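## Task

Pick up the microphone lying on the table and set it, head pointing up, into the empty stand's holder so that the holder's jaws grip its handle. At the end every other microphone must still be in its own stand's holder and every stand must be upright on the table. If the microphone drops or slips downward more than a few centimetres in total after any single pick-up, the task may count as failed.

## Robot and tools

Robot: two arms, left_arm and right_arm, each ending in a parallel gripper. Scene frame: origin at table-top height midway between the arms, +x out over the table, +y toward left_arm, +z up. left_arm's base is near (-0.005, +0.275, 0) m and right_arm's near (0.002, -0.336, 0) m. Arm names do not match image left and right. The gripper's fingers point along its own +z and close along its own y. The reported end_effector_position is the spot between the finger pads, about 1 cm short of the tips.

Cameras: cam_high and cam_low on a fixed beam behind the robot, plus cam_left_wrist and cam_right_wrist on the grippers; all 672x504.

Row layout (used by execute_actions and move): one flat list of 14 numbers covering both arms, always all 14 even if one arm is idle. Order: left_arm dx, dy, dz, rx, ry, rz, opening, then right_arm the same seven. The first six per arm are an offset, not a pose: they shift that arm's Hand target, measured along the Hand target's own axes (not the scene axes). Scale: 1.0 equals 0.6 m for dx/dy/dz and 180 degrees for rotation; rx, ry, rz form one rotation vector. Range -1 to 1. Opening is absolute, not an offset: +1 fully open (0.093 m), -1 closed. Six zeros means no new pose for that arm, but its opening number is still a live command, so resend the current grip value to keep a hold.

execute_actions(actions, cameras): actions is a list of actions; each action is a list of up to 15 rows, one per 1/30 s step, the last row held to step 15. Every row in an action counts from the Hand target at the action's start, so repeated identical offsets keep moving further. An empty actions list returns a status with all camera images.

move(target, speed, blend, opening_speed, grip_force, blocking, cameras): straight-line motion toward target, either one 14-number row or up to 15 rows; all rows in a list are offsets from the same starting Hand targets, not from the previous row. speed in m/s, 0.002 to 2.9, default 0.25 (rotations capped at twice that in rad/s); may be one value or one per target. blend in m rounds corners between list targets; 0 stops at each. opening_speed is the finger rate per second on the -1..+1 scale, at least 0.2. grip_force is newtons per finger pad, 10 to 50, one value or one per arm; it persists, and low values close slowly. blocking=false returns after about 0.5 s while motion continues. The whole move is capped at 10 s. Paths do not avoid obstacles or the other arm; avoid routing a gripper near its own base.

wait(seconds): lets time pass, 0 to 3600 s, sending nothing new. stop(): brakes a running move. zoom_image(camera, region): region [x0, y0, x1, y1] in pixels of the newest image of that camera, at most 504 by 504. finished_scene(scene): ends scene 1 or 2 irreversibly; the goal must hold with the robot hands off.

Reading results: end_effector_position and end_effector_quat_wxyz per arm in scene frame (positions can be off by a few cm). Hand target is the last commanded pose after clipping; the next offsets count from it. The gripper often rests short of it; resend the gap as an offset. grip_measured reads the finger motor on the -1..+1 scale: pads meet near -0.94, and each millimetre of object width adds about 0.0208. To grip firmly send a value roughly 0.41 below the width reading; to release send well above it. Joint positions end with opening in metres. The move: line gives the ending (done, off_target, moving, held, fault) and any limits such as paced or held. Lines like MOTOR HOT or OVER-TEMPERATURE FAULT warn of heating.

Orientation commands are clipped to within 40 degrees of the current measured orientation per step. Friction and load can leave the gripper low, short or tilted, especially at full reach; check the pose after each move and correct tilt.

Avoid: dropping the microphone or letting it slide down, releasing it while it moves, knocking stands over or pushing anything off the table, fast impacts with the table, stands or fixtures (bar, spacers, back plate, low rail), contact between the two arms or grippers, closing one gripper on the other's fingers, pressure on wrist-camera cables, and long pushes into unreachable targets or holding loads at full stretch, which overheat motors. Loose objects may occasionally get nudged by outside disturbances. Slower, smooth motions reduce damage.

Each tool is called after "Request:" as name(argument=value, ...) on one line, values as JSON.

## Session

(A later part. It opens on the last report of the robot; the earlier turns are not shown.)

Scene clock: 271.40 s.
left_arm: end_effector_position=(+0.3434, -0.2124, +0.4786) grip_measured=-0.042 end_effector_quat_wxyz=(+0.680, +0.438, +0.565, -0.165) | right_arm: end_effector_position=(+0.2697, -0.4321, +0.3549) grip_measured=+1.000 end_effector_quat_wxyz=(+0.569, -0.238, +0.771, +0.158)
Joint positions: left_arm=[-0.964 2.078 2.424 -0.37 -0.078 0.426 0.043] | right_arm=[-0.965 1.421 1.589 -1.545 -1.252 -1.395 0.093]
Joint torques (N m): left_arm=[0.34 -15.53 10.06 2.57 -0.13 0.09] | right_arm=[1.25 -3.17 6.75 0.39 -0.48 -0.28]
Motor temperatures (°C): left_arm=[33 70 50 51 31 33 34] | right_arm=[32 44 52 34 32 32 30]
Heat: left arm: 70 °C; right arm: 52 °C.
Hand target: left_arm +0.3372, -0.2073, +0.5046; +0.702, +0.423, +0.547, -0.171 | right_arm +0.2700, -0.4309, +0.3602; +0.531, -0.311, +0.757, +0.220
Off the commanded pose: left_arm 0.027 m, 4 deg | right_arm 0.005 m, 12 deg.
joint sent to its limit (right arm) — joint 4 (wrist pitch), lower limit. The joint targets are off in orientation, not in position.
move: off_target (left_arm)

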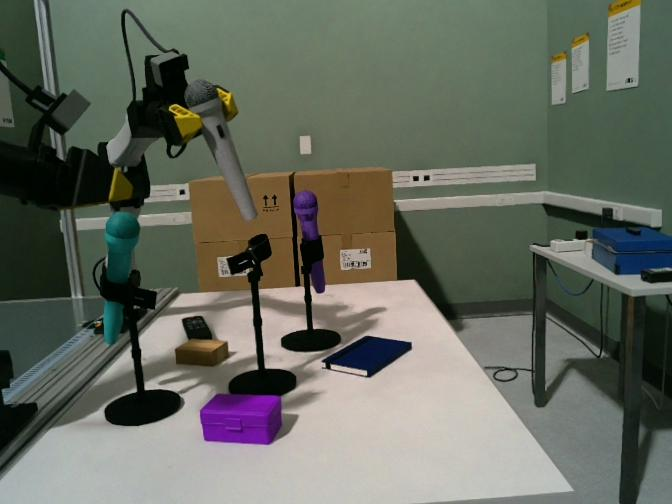

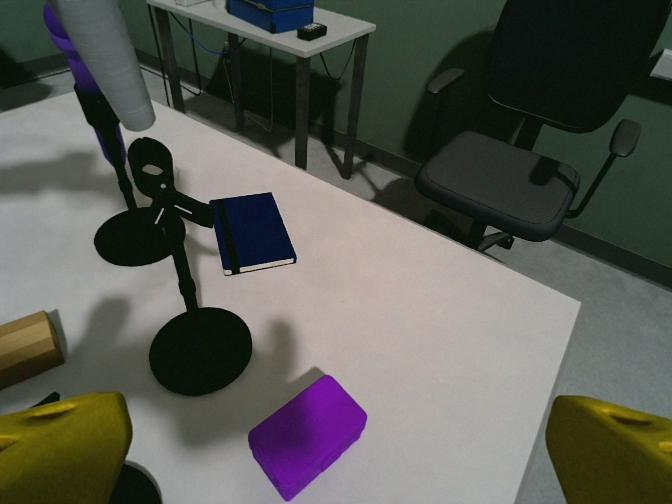

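Request:
move(target=[0.048,0.004,-0.001,0,0,0,-1,0,0,0,0,0,0,1], speed=0.1, cameras=["cam_low","cam_right_wrist"])

Request:
zoom_image(camera="cam_low", region=[200, 160, 310, 290])

Request:
zoom_image(camera="cam_right_wrist", region=[50, 60, 230, 240])

Scene clock: 292.70 s.
left_arm: end_effector_position=(+0.3511, -0.2122, +0.4336) grip_measured=-0.042 end_effector_quat_wxyz=(+0.658, +0.455, +0.578, -0.160) | right_arm: end_effector_position=(+0.2697, -0.4321, +0.3549) grip_measured=+1.000 end_effector_quat_wxyz=(+0.569, -0.238, +0.771, +0.158)
Joint positions: left_arm=[-0.945 2.009 2.181 -0.256 -0.052 0.429 0.043] | right_arm=[-0.965 1.421 1.589 -1.545 -1.252 -1.395 0.093]
Joint torques (N m): left_arm=[1.24 -18.58 7.79 3.28 0 0.1] | right_arm=[0.88 -3.18 6.86 0.44 -0.51 -0.33]
Motor temperatures (°C): left_arm=[33 68 49 51 31 33 34] | right_arm=[32 44 52 34 32 32 30]
Heat: left arm: 68 °C; right arm: 52 °C.
Hand target: left_arm +0.3484, -0.1991, +0.4793; +0.702, +0.423, +0.547, -0.171 | right_arm +0.2700, -0.4309, +0.3602; +0.531, -0.311, +0.757, +0.220
Off the commanded pose: left_arm 0.048 m, 7 deg | right_arm 0.005 m, 12 deg.
joint sent to its limit (right arm) — joint 4 (wrist pitch), lower limit. The joint targets are off in orientation, not in position.
move: off_target (left_arm)

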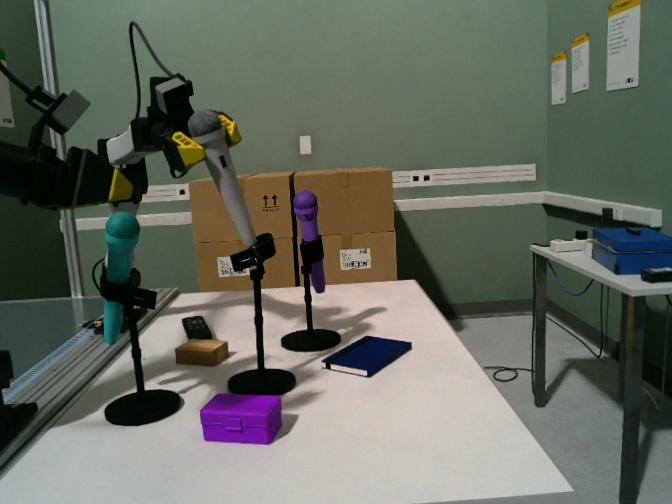

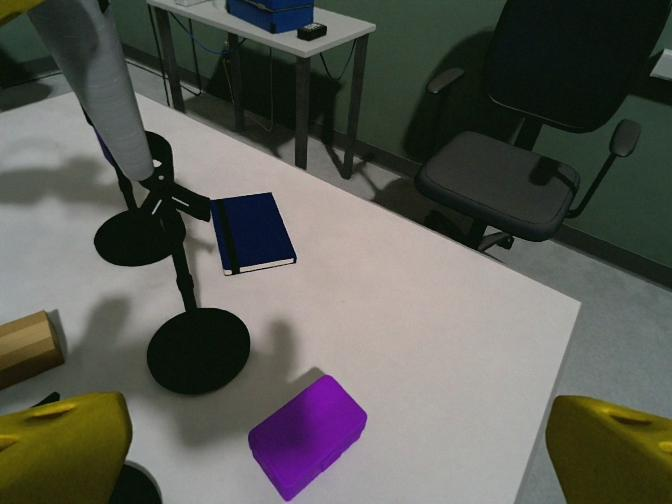

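Scaled by 3.877.

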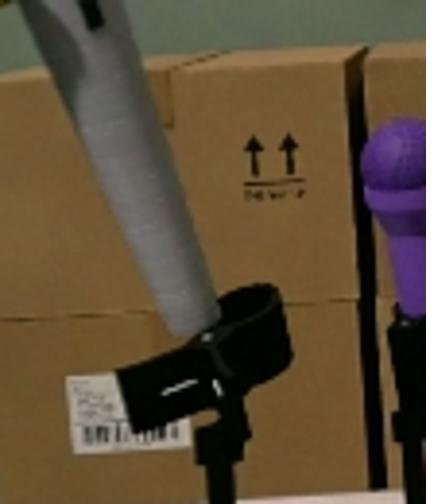

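Scaled by 2.800.

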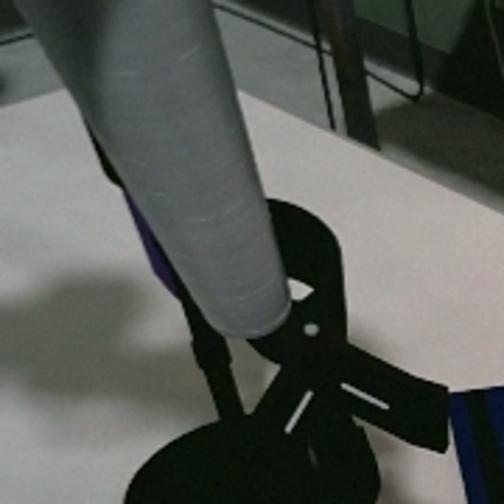

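Request:
move(target=[[-0.042,0.05,0.012,0,0,0,-1,0,0,0,0,0,0,1],[0.033,0.024,0.008,0,0,0,-1,0,0,0,0,0,0,1]], speed=0.1, blend=[0.005,0], cameras=["cam_low","cam_right_wrist"])

Request:
zoom_image(camera="cam_low", region=[200, 160, 310, 290])

Request:
zoom_image(camera="cam_right_wrist", region=[50, 60, 230, 240])

Scene clock: 310.70 s.
left_arm: end_effector_position=(+0.3704, -0.2015, +0.4383) grip_measured=-0.041 end_effector_quat_wxyz=(+0.675, +0.447, +0.563, -0.164) | right_arm: end_effector_position=(+0.2697, -0.4321, +0.3549) grip_measured=+1.000 end_effector_quat_wxyz=(+0.569, -0.238, +0.771, +0.158)
Joint positions: left_arm=[-0.894 2.006 2.147 -0.178 0.003 0.438 0.043] | right_arm=[-0.965 1.421 1.589 -1.545 -1.252 -1.395 0.093]
Joint torques (N m): left_arm=[1.46 -17.55 7.56 2.97 0.01 -0.04] | right_arm=[0.96 -3.21 6.69 0.46 -0.55 -0.28]
Motor temperatures (°C): left_arm=[33 78 48 54 31 33 34] | right_arm=[32 44 52 33 32 32 30]
Heat: left arm: 78 °C; right arm: 52 °C. Fold the left arm in close to its base, or ease its load, before you think long.
Hand target: left_arm +0.3682, -0.1901, +0.4672; +0.702, +0.423, +0.547, -0.172 | right_arm +0.2700, -0.4309, +0.3602; +0.531, -0.311, +0.757, +0.220
Off the commanded pose: left_arm 0.031 m, 5 deg | right_arm 0.005 m, 12 deg.
MOTOR HOT: joint 2 (shoulder) of the left arm reports 78 °C; the controller's stop level is 90 °C. To cool a motor, set the load down, stop pushing, or move to a pose that needs little force.
joint sent to its limit (right arm) — joint 4 (wrist pitch), lower limit. The joint targets are off in orientation, not in position.
move: off_target (left_arm)

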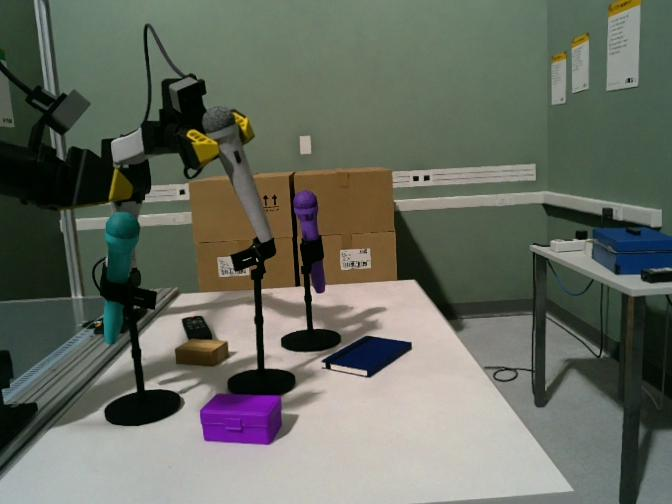

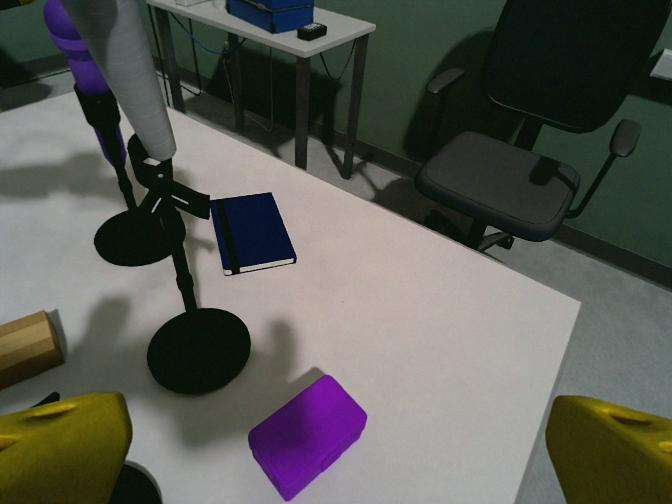

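Scaled by 3.877.

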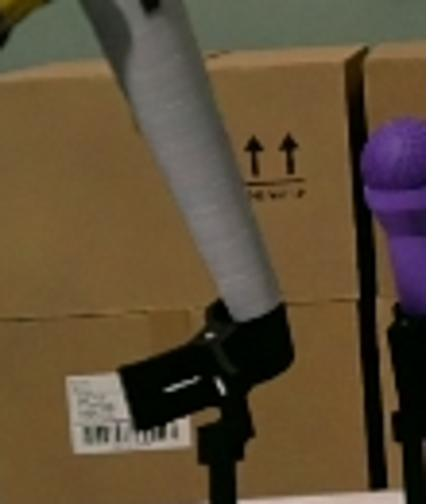

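Scaled by 2.800.

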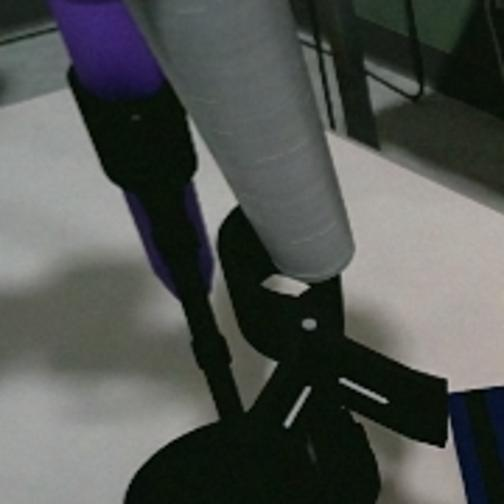

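Request:
move(target=[[-0.091,0.041,0.004,0,0,0,-1,0,0,0,0,0,0,1],[-0.081,0.077,-0.498,0,0,0,-1,0,0,0,0,0,0,1]], speed=0.3, blend=[0.02,0])

Request:
wait(seconds=60)

Scene clock: 320.30 s.
left_arm: end_effector_position=(+0.2029, +0.0566, +0.5051) grip_measured=-0.041 end_effector_quat_wxyz=(+0.688, +0.429, +0.562, -0.165) | right_arm: end_effector_position=(+0.2697, -0.4321, +0.3549) grip_measured=+1.000 end_effector_quat_wxyz=(+0.569, -0.238, +0.771, +0.158)
Joint positions: left_arm=[-0.721 0.992 1.498 -0.506 0.153 0.421 0.043] | right_arm=[-0.965 1.421 1.589 -1.545 -1.252 -1.395 0.093]
Joint torques (N m): left_arm=[0.96 -2.37 7.71 2.6 0 0] | right_arm=[0.92 -3.14 6.91 0.39 -0.55 -0.31]
Motor temperatures (°C): left_arm=[33 75 48 56 31 33 35] | right_arm=[32 44 52 33 32 32 30]
Heat: left arm: 75 °C; right arm: 52 °C. Fold the left arm in close to its base, or ease its load, before you think long.
Hand target: left_arm +0.1981, +0.0596, +0.5173; +0.702, +0.423, +0.547, -0.171 | right_arm +0.2700, -0.4309, +0.3602; +0.531, -0.311, +0.757, +0.220
Off the commanded pose: left_arm 0.013 m, 3 deg | right_arm 0.005 m, 12 deg.
MOTOR HOT: still on. Joint 2 (shoulder) of the left arm reports 75 °C.
joint sent to its limit (right arm) — joint 4 (wrist pitch), lower limit. The joint targets are off in orientation, not in position.
move: off_target (left_arm)

Scene clock: 330.30 s.
left_arm: end_effector_position=(+0.2029, +0.0566, +0.5051) grip_measured=-0.041 end_effector_quat_wxyz=(+0.688, +0.429, +0.562, -0.165) | right_arm: end_effector_position=(+0.2697, -0.4321, +0.3549) grip_measured=+1.000 end_effector_quat_wxyz=(+0.569, -0.238, +0.771, +0.158)
Joint positions: left_arm=[-0.721 0.992 1.498 -0.506 0.153 0.421 0.043] | right_arm=[-0.965 1.421 1.589 -1.545 -1.252 -1.395 0.093]
Joint torques (N m): left_arm=[0.95 -2.35 7.68 2.61 0.1 0] | right_arm=[0.94 -3.11 6.82 0.46 -0.55 -0.31]
Motor temperatures (°C): left_arm=[33 67 47 55 31 33 35] | right_arm=[32 44 52 33 32 32 30]
Heat: left arm: 67 °C; right arm: 52 °C.
Hand target: left_arm +0.1981, +0.0596, +0.5173; +0.702, +0.423, +0.547, -0.171 | right_arm +0.2700, -0.4309, +0.3602; +0.531, -0.311, +0.757, +0.220
Tool commands: left_gripper/opening=-1.0 right_gripper/opening=+1.0
Off the commanded pose: left_arm 0.013 m, 3 deg | right_arm 0.005 m, 12 deg.
MOTOR HOT: cleared for the motors of the left arm.
wait: 10.00 of 60 s (the remaining seconds did not pass); at rest by 0.17 s

Request:
wait(seconds=30)

Request:
move(target=[[-0.007,-0.036,0.489,0,0,0,-1,0,0,0,0,0,0,1],[0.094,-0.075,0.483,0,0,0,-1,0,0,0,0,0,0,1]], speed=[0.25,0.1], blend=[0.005,0], cameras=["cam_low","cam_right_wrist"])

Request:
zoom_image(camera="cam_low", region=[200, 160, 310, 290])

Request:
zoom_image(camera="cam_right_wrist", region=[50, 60, 230, 240])

Scene clock: 357.07 s.
left_arm: end_effector_position=(+0.2029, +0.0566, +0.5051) grip_measured=-0.041 end_effector_quat_wxyz=(+0.688, +0.429, +0.562, -0.165) | right_arm: end_effector_position=(+0.2697, -0.4321, +0.3549) grip_measured=+1.000 end_effector_quat_wxyz=(+0.569, -0.238, +0.771, +0.158)
Joint positions: left_arm=[-0.721 0.992 1.498 -0.506 0.153 0.421 0.043] | right_arm=[-0.965 1.421 1.589 -1.545 -1.252 -1.395 0.093]
Joint torques (N m): left_arm=[1.11 -2.29 7.87 2.6 0.13 0.02] | right_arm=[1.09 -3.36 6.76 0.42 -0.51 -0.32]
Motor temperatures (°C): left_arm=[33 56 46 54 31 33 35] | right_arm=[32 43 53 32 32 32 30]
Heat: left arm: 56 °C; right arm: 53 °C.
Hand target: left_arm +0.1981, +0.0596, +0.5173; +0.702, +0.423, +0.547, -0.171 | right_arm +0.2700, -0.4309, +0.3602; +0.531, -0.311, +0.757, +0.220
Tool commands: left_gripper/opening=-1.0 right_gripper/opening=+1.0
Off the commanded pose: left_arm 0.013 m, 3 deg | right_arm 0.005 m, 12 deg.
wait: 10.00 of 30 s (the remaining seconds did not pass); at rest from the start

Scene clock: 359.80 s.
left_arm: end_effector_position=(+0.3696, -0.1907, +0.4217) grip_measured=-0.041 end_effector_quat_wxyz=(+0.663, +0.451, +0.574, -0.166) | right_arm: end_effector_position=(+0.2697, -0.4321, +0.3549) grip_measured=+1.000 end_effector_quat_wxyz=(+0.569, -0.238, +0.771, +0.158)
Joint positions: left_arm=[-0.879 1.948 2.027 -0.148 0.02 0.427 0.043] | right_arm=[-0.965 1.421 1.589 -1.545 -1.252 -1.395 0.093]
Joint torques (N m): left_arm=[0.94 -17.4 8.02 3.2 -0.05 0.03] | right_arm=[1.06 -3.18 6.82 0.44 -0.49 -0.31]
Motor temperatures (°C): left_arm=[33 57 46 55 31 33 35] | right_arm=[32 43 53 32 32 32 30]
Heat: left arm: 57 °C; right arm: 53 °C.
Hand target: left_arm +0.3661, -0.1807, +0.4602; +0.702, +0.423, +0.547, -0.172 | right_arm +0.2700, -0.4309, +0.3602; +0.531, -0.311, +0.757, +0.220
Off the commanded pose: left_arm 0.040 m, 6 deg | right_arm 0.005 m, 12 deg.
joint sent to its limit (right arm) — joint 4 (wrist pitch), lower limit. The joint targets are off in orientation, not in position.
move: off_target (left_arm)

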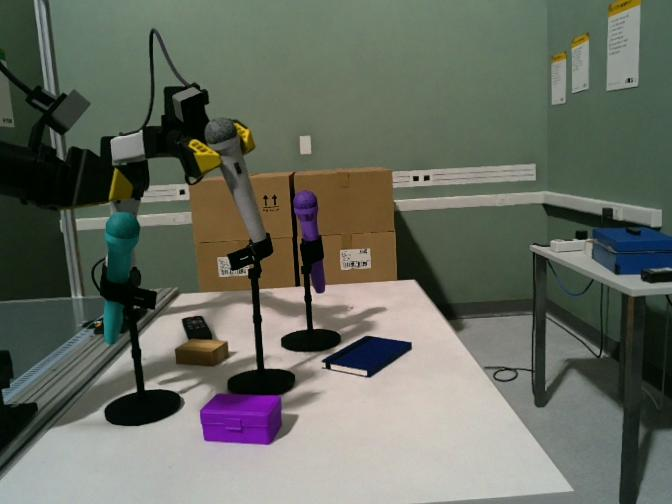

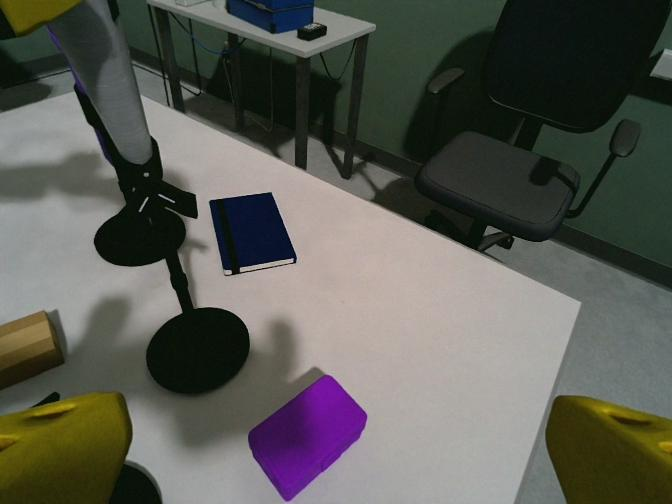

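Scaled by 3.877.

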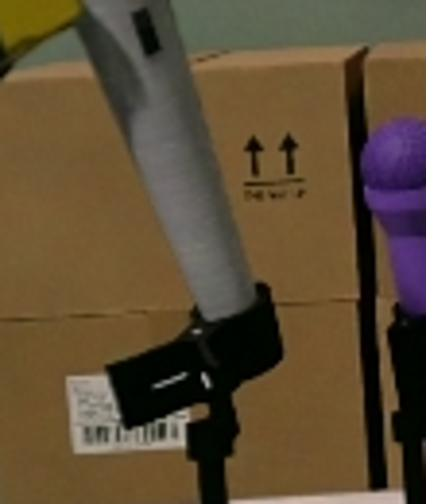

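Scaled by 2.800.

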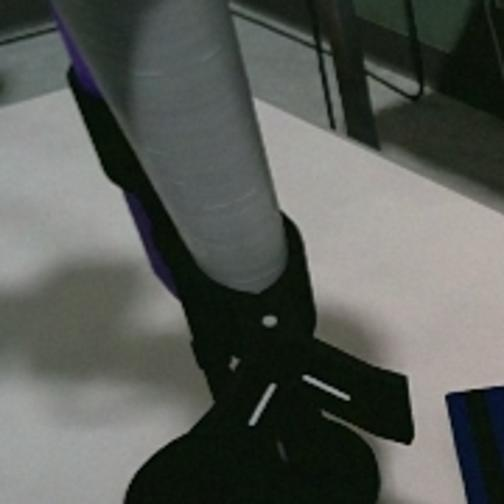

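Request:
move(target=[0.061,-0.008,0.005,0,0,0,-1,0,0,0,0,0,0,1], speed=0.06, cameras=["cam_low","cam_right_wrist"])

Request:
zoom_image(camera="cam_low", region=[190, 120, 330, 300])

Scene clock: 369.90 s.
left_arm: end_effector_position=(+0.3785, -0.1863, +0.4018) grip_measured=-0.041 end_effector_quat_wxyz=(+0.679, +0.442, +0.562, -0.164) | right_arm: end_effector_position=(+0.2697, -0.4321, +0.3549) grip_measured=+1.000 end_effector_quat_wxyz=(+0.569, -0.238, +0.771, +0.158)
Joint positions: left_arm=[-0.859 1.921 1.866 0.029 0.032 0.435 0.043] | right_arm=[-0.965 1.421 1.589 -1.545 -1.252 -1.395 0.093]
Joint torques (N m): left_arm=[1.16 -16.43 7.83 2.88 0.07 0.01] | right_arm=[1.03 -3.1 6.72 0.38 -0.57 -0.3]
Motor temperatures (°C): left_arm=[33 63 47 57 31 33 35] | right_arm=[32 43 53 32 32 32 30]
Heat: left arm: 63 °C; right arm: 53 °C.
Hand target: left_arm +0.3772, -0.1776, +0.4251; +0.702, +0.423, +0.547, -0.171 | right_arm +0.2700, -0.4309, +0.3602; +0.531, -0.311, +0.757, +0.220
Off the commanded pose: left_arm 0.025 m, 4 deg | right_arm 0.005 m, 12 deg.
joint sent to its limit (right arm) — joint 4 (wrist pitch), lower limit. The joint targets are off in orientation, not in position.
move: off_target (left_arm)

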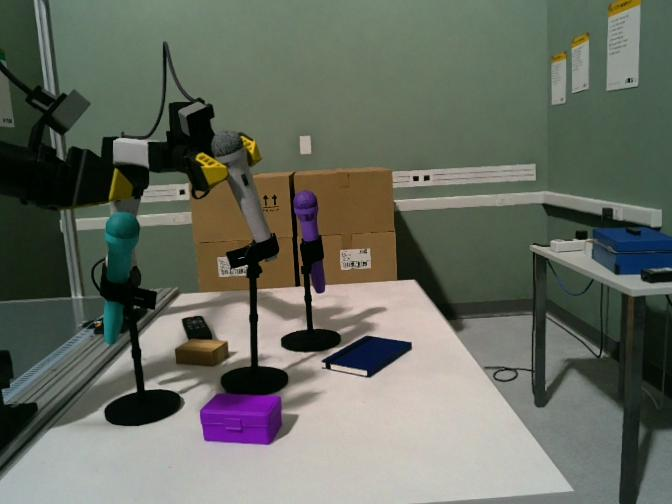

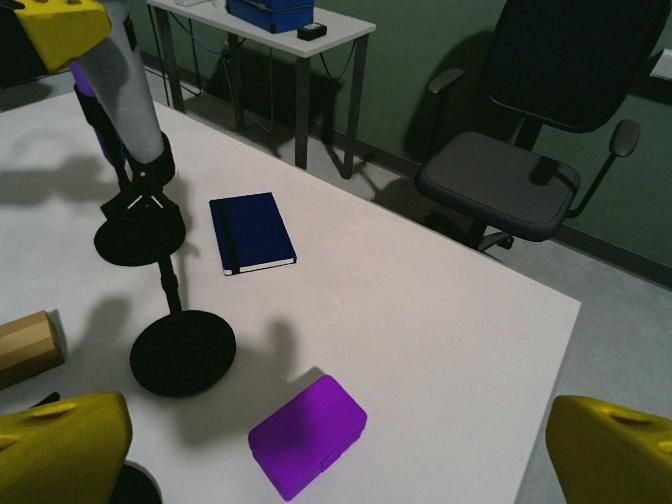

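Scaled by 2.800.

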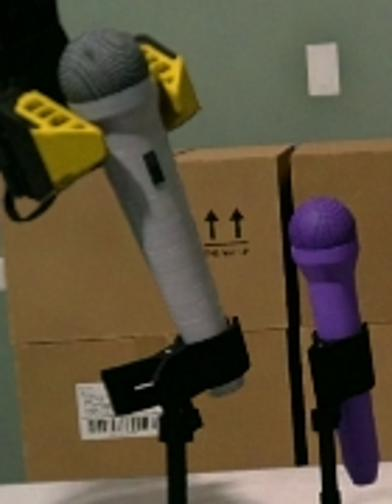

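Request:
move(target=[0.073,-0.008,-0.002,0,0,0,-1,0,0,0,0,0,0,1], speed=0.06, cameras=["cam_low","cam_right_wrist"])

Request:
zoom_image(camera="cam_low", region=[190, 120, 330, 300])

Scene clock: 378.17 s.
left_arm: end_effector_position=(+0.3889, -0.1781, +0.3668) grip_measured=-0.041 end_effector_quat_wxyz=(+0.687, +0.438, +0.556, -0.166) | right_arm: end_effector_position=(+0.2697, -0.4321, +0.3549) grip_measured=+1.000 end_effector_quat_wxyz=(+0.569, -0.238, +0.771, +0.158)
Joint positions: left_arm=[-0.828 1.906 1.684 0.218 0.064 0.435 0.043] | right_arm=[-0.965 1.421 1.589 -1.545 -1.252 -1.395 0.093]
Joint torques (N m): left_arm=[1.4 -15.92 7.41 2.71 0.04 0.03] | right_arm=[0.88 -3.14 6.67 0.44 -0.55 -0.3]
Motor temperatures (°C): left_arm=[33 65 47 58 31 33 35] | right_arm=[32 43 53 32 32 32 30]
Heat: left arm: 65 °C; right arm: 53 °C.
Hand target: left_arm +0.3880, -0.1698, +0.3831; +0.702, +0.423, +0.547, -0.172 | right_arm +0.2700, -0.4309, +0.3602; +0.531, -0.311, +0.757, +0.220
Off the commanded pose: left_arm 0.018 m, 3 deg | right_arm 0.005 m, 12 deg.
joint sent to its limit (right arm) — joint 4 (wrist pitch), lower limit. The joint targets are off in orientation, not in position.
move: off_target (left_arm)

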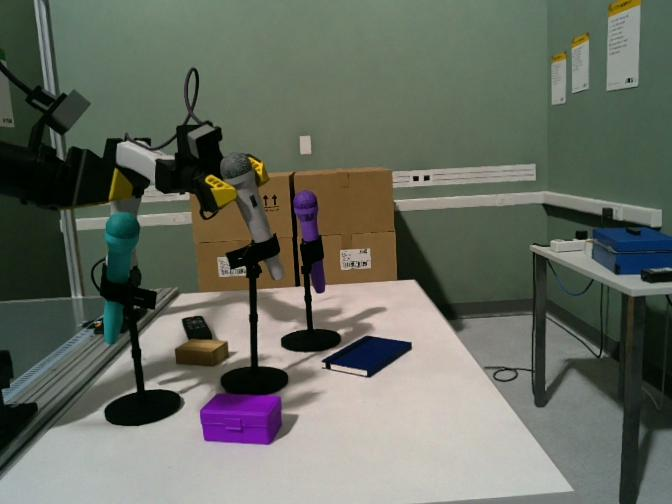

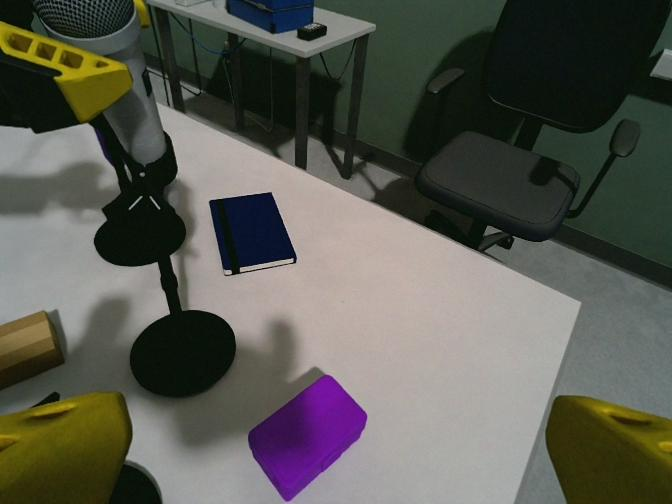

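Scaled by 2.800.

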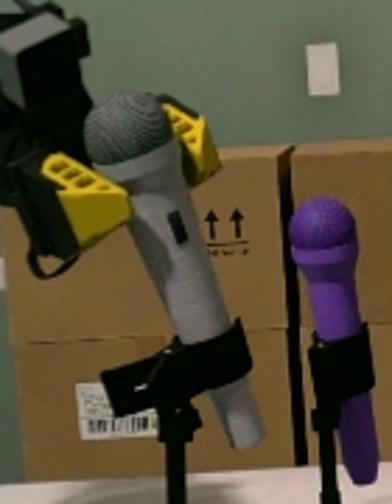

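Excellent; going in smoothly. Continue the same motion.

Request:
move(target=[0.073,-0.008,-0.002,0,0,0,-1,0,0,0,0,0,0,1], speed=0.06, cameras=["cam_low"])

Request:
zoom_image(camera="cam_low", region=[190, 120, 330, 300])

Scene clock: 384.00 s.
left_arm: end_effector_position=(+0.3956, -0.1673, +0.3427) grip_measured=-0.041 end_effector_quat_wxyz=(+0.700, +0.429, +0.544, -0.173) | right_arm: end_effector_position=(+0.2697, -0.4321, +0.3549) grip_measured=+1.000 end_effector_quat_wxyz=(+0.569, -0.238, +0.771, +0.158)
Joint positions: left_arm=[-0.797 1.9 1.54 0.399 0.1 0.427 0.043] | right_arm=[-0.965 1.421 1.589 -1.545 -1.252 -1.395 0.093]
Joint torques (N m): left_arm=[1.72 -13.85 7.02 2.48 0.02 0] | right_arm=[1.03 -3.37 6.83 0.4 -0.54 -0.32]
Motor temperatures (°C): left_arm=[33 68 47 57 31 33 35] | right_arm=[32 43 53 32 32 32 30]
Heat: left arm: 68 °C; right arm: 53 °C.
Hand target: left_arm +0.3989, -0.1619, +0.3411; +0.702, +0.423, +0.547, -0.172 | right_arm +0.2700, -0.4309, +0.3602; +0.531, -0.311, +0.757, +0.220
Off the commanded pose: left_arm 0.007 m, 1 deg | right_arm 0.005 m, 12 deg.
joint sent to its limit (right arm) — joint 4 (wrist pitch), lower limit. The joint targets are off in orientation, not in position.
move: done

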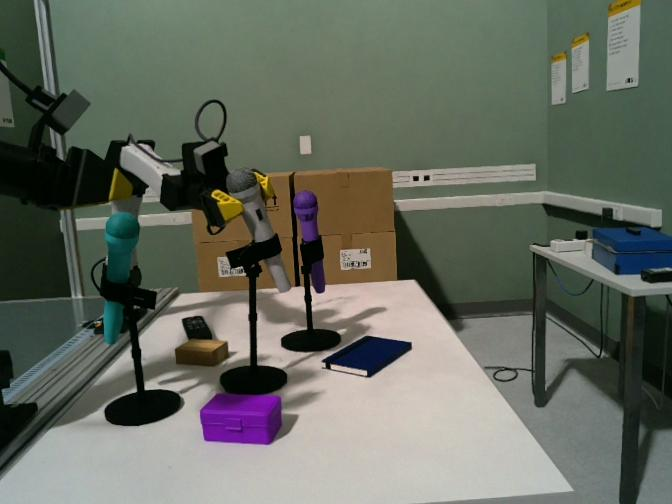

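Scaled by 2.800.

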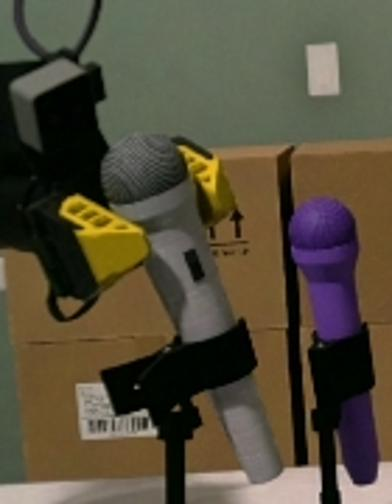

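Request:
move(target=[[0.033,-0.004,-0.001,0,0,0,-1,0,0,0,0,0,0,1],[0.033,-0.004,-0.001,0,0,0,0.5,0,0,0,0,0,0,1]], speed=0.06, opening_speed=0.8, cameras=["cam_low","cam_left_wrist"])

Request:
zoom_image(camera="cam_low", region=[190, 120, 330, 300])

Scene clock: 392.43 s.
left_arm: end_effector_position=(+0.3986, -0.1606, +0.3284) grip_measured=+0.499 end_effector_quat_wxyz=(+0.704, +0.428, +0.540, -0.172) | right_arm: end_effector_position=(+0.2697, -0.4321, +0.3549) grip_measured=+1.000 end_effector_quat_wxyz=(+0.569, -0.238, +0.771, +0.158)
Joint positions: left_arm=[-0.781 1.9 1.473 0.477 0.117 0.43 0.069] | right_arm=[-0.965 1.421 1.589 -1.545 -1.252 -1.395 0.093]
Joint torques (N m): left_arm=[1.24 -12.26 7.94 2.38 -0.05 0.02] | right_arm=[0.98 -3.22 6.75 0.41 -0.52 -0.28]
Motor temperatures (°C): left_arm=[33 69 47 57 31 33 35] | right_arm=[32 43 53 32 32 32 30]
Heat: left arm: 69 °C; right arm: 53 °C.
Hand target: left_arm +0.4037, -0.1583, +0.3221; +0.702, +0.423, +0.547, -0.171 | right_arm +0.2700, -0.4309, +0.3602; +0.531, -0.311, +0.757, +0.220
Off the commanded pose: left_arm 0.008 m, 1 deg | right_arm 0.005 m, 12 deg.
joint sent to its limit (right arm) — joint 4 (wrist pitch), lower limit. The joint targets are off in orientation, not in position.
move: done; target 2's new opening was sent with left_arm's hand 0.013 m and 1 deg from that target

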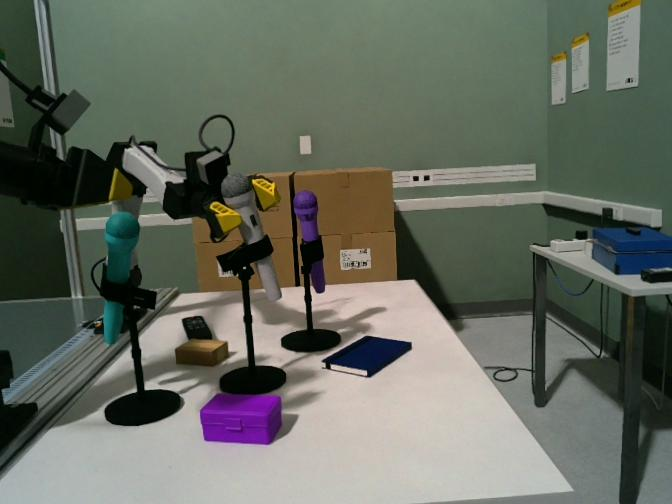

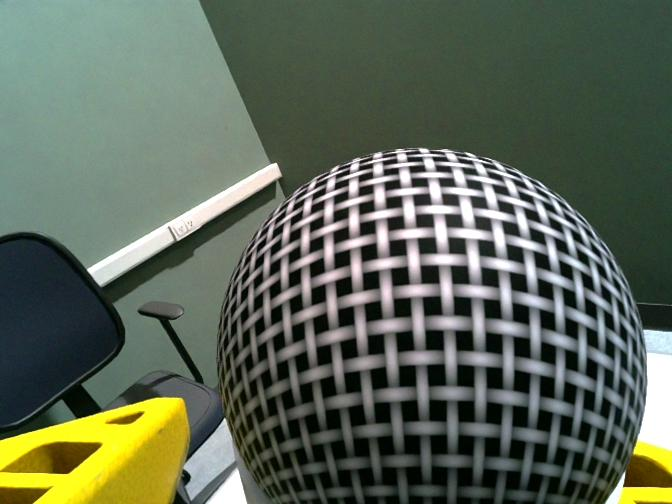

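Scaled by 2.800.

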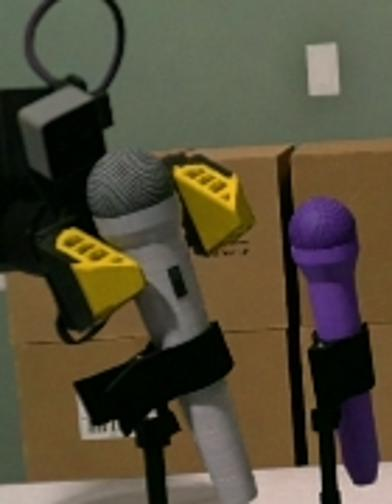

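Request:
move(target=[[0,-0.015,0,0,0,0,0.9,0,0,0,0,0,0,1],[-0.03,-0.015,-0.2,0,0,0,0.9,0,0,0,0,0,0,1]], speed=[0.05,0.12], cameras=["cam_high","cam_low","cam_right_wrist"])

Scene clock: 461.60 s.
left_arm: end_effector_position=(+0.3168, -0.0799, +0.3209) grip_measured=+0.899 end_effector_quat_wxyz=(+0.692, +0.432, +0.552, -0.172) | right_arm: end_effector_position=(+0.2697, -0.4321, +0.3549) grip_measured=+1.000 end_effector_quat_wxyz=(+0.569, -0.238, +0.771, +0.158)
Joint positions: left_arm=[-0.787 1.467 0.991 0.492 0.109 0.424 0.088] | right_arm=[-0.965 1.421 1.589 -1.545 -1.252 -1.395 0.093]
Joint torques (N m): left_arm=[1.33 -10.1 7.71 2.51 0.05 0.06] | right_arm=[0.91 -3.18 6.91 0.38 -0.55 -0.28]
Motor temperatures (°C): left_arm=[32 69 48 57 31 33 33] | right_arm=[32 42 53 31 32 32 30]
Heat: left arm: 69 °C; right arm: 53 °C.
Hand target: left_arm +0.3165, -0.0739, +0.3296; +0.702, +0.423, +0.547, -0.171 | right_arm +0.2700, -0.4309, +0.3602; +0.531, -0.311, +0.757, +0.220
Off the commanded pose: left_arm 0.011 m, 2 deg | right_arm 0.005 m, 12 deg.
joint sent to its limit (right arm) — joint 4 (wrist pitch), lower limit. The joint targets are off in orientation, not in position.
move: off_target (left_arm)

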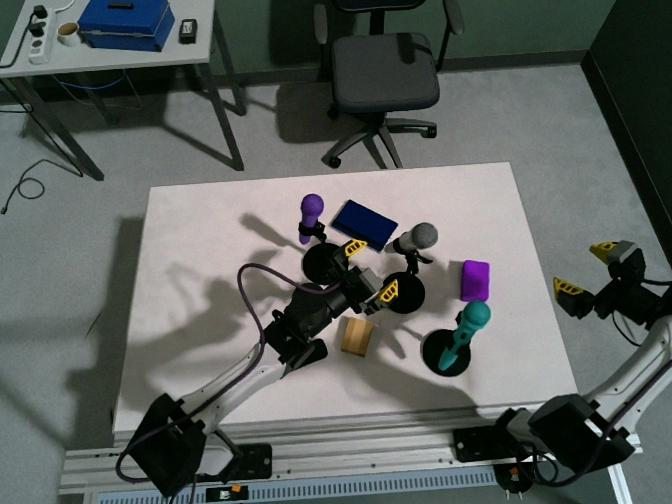

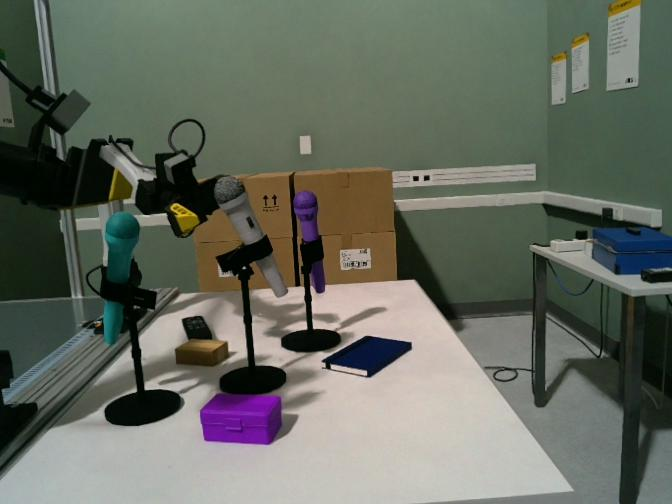

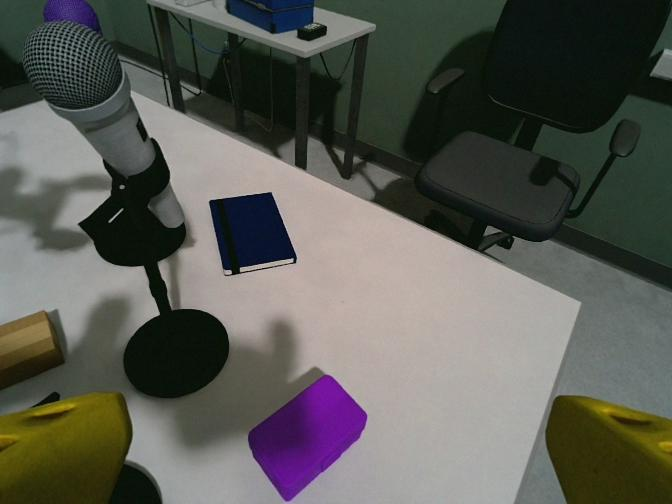

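Request:
finished_scene(scene=2)

The scene is finished: the task was done.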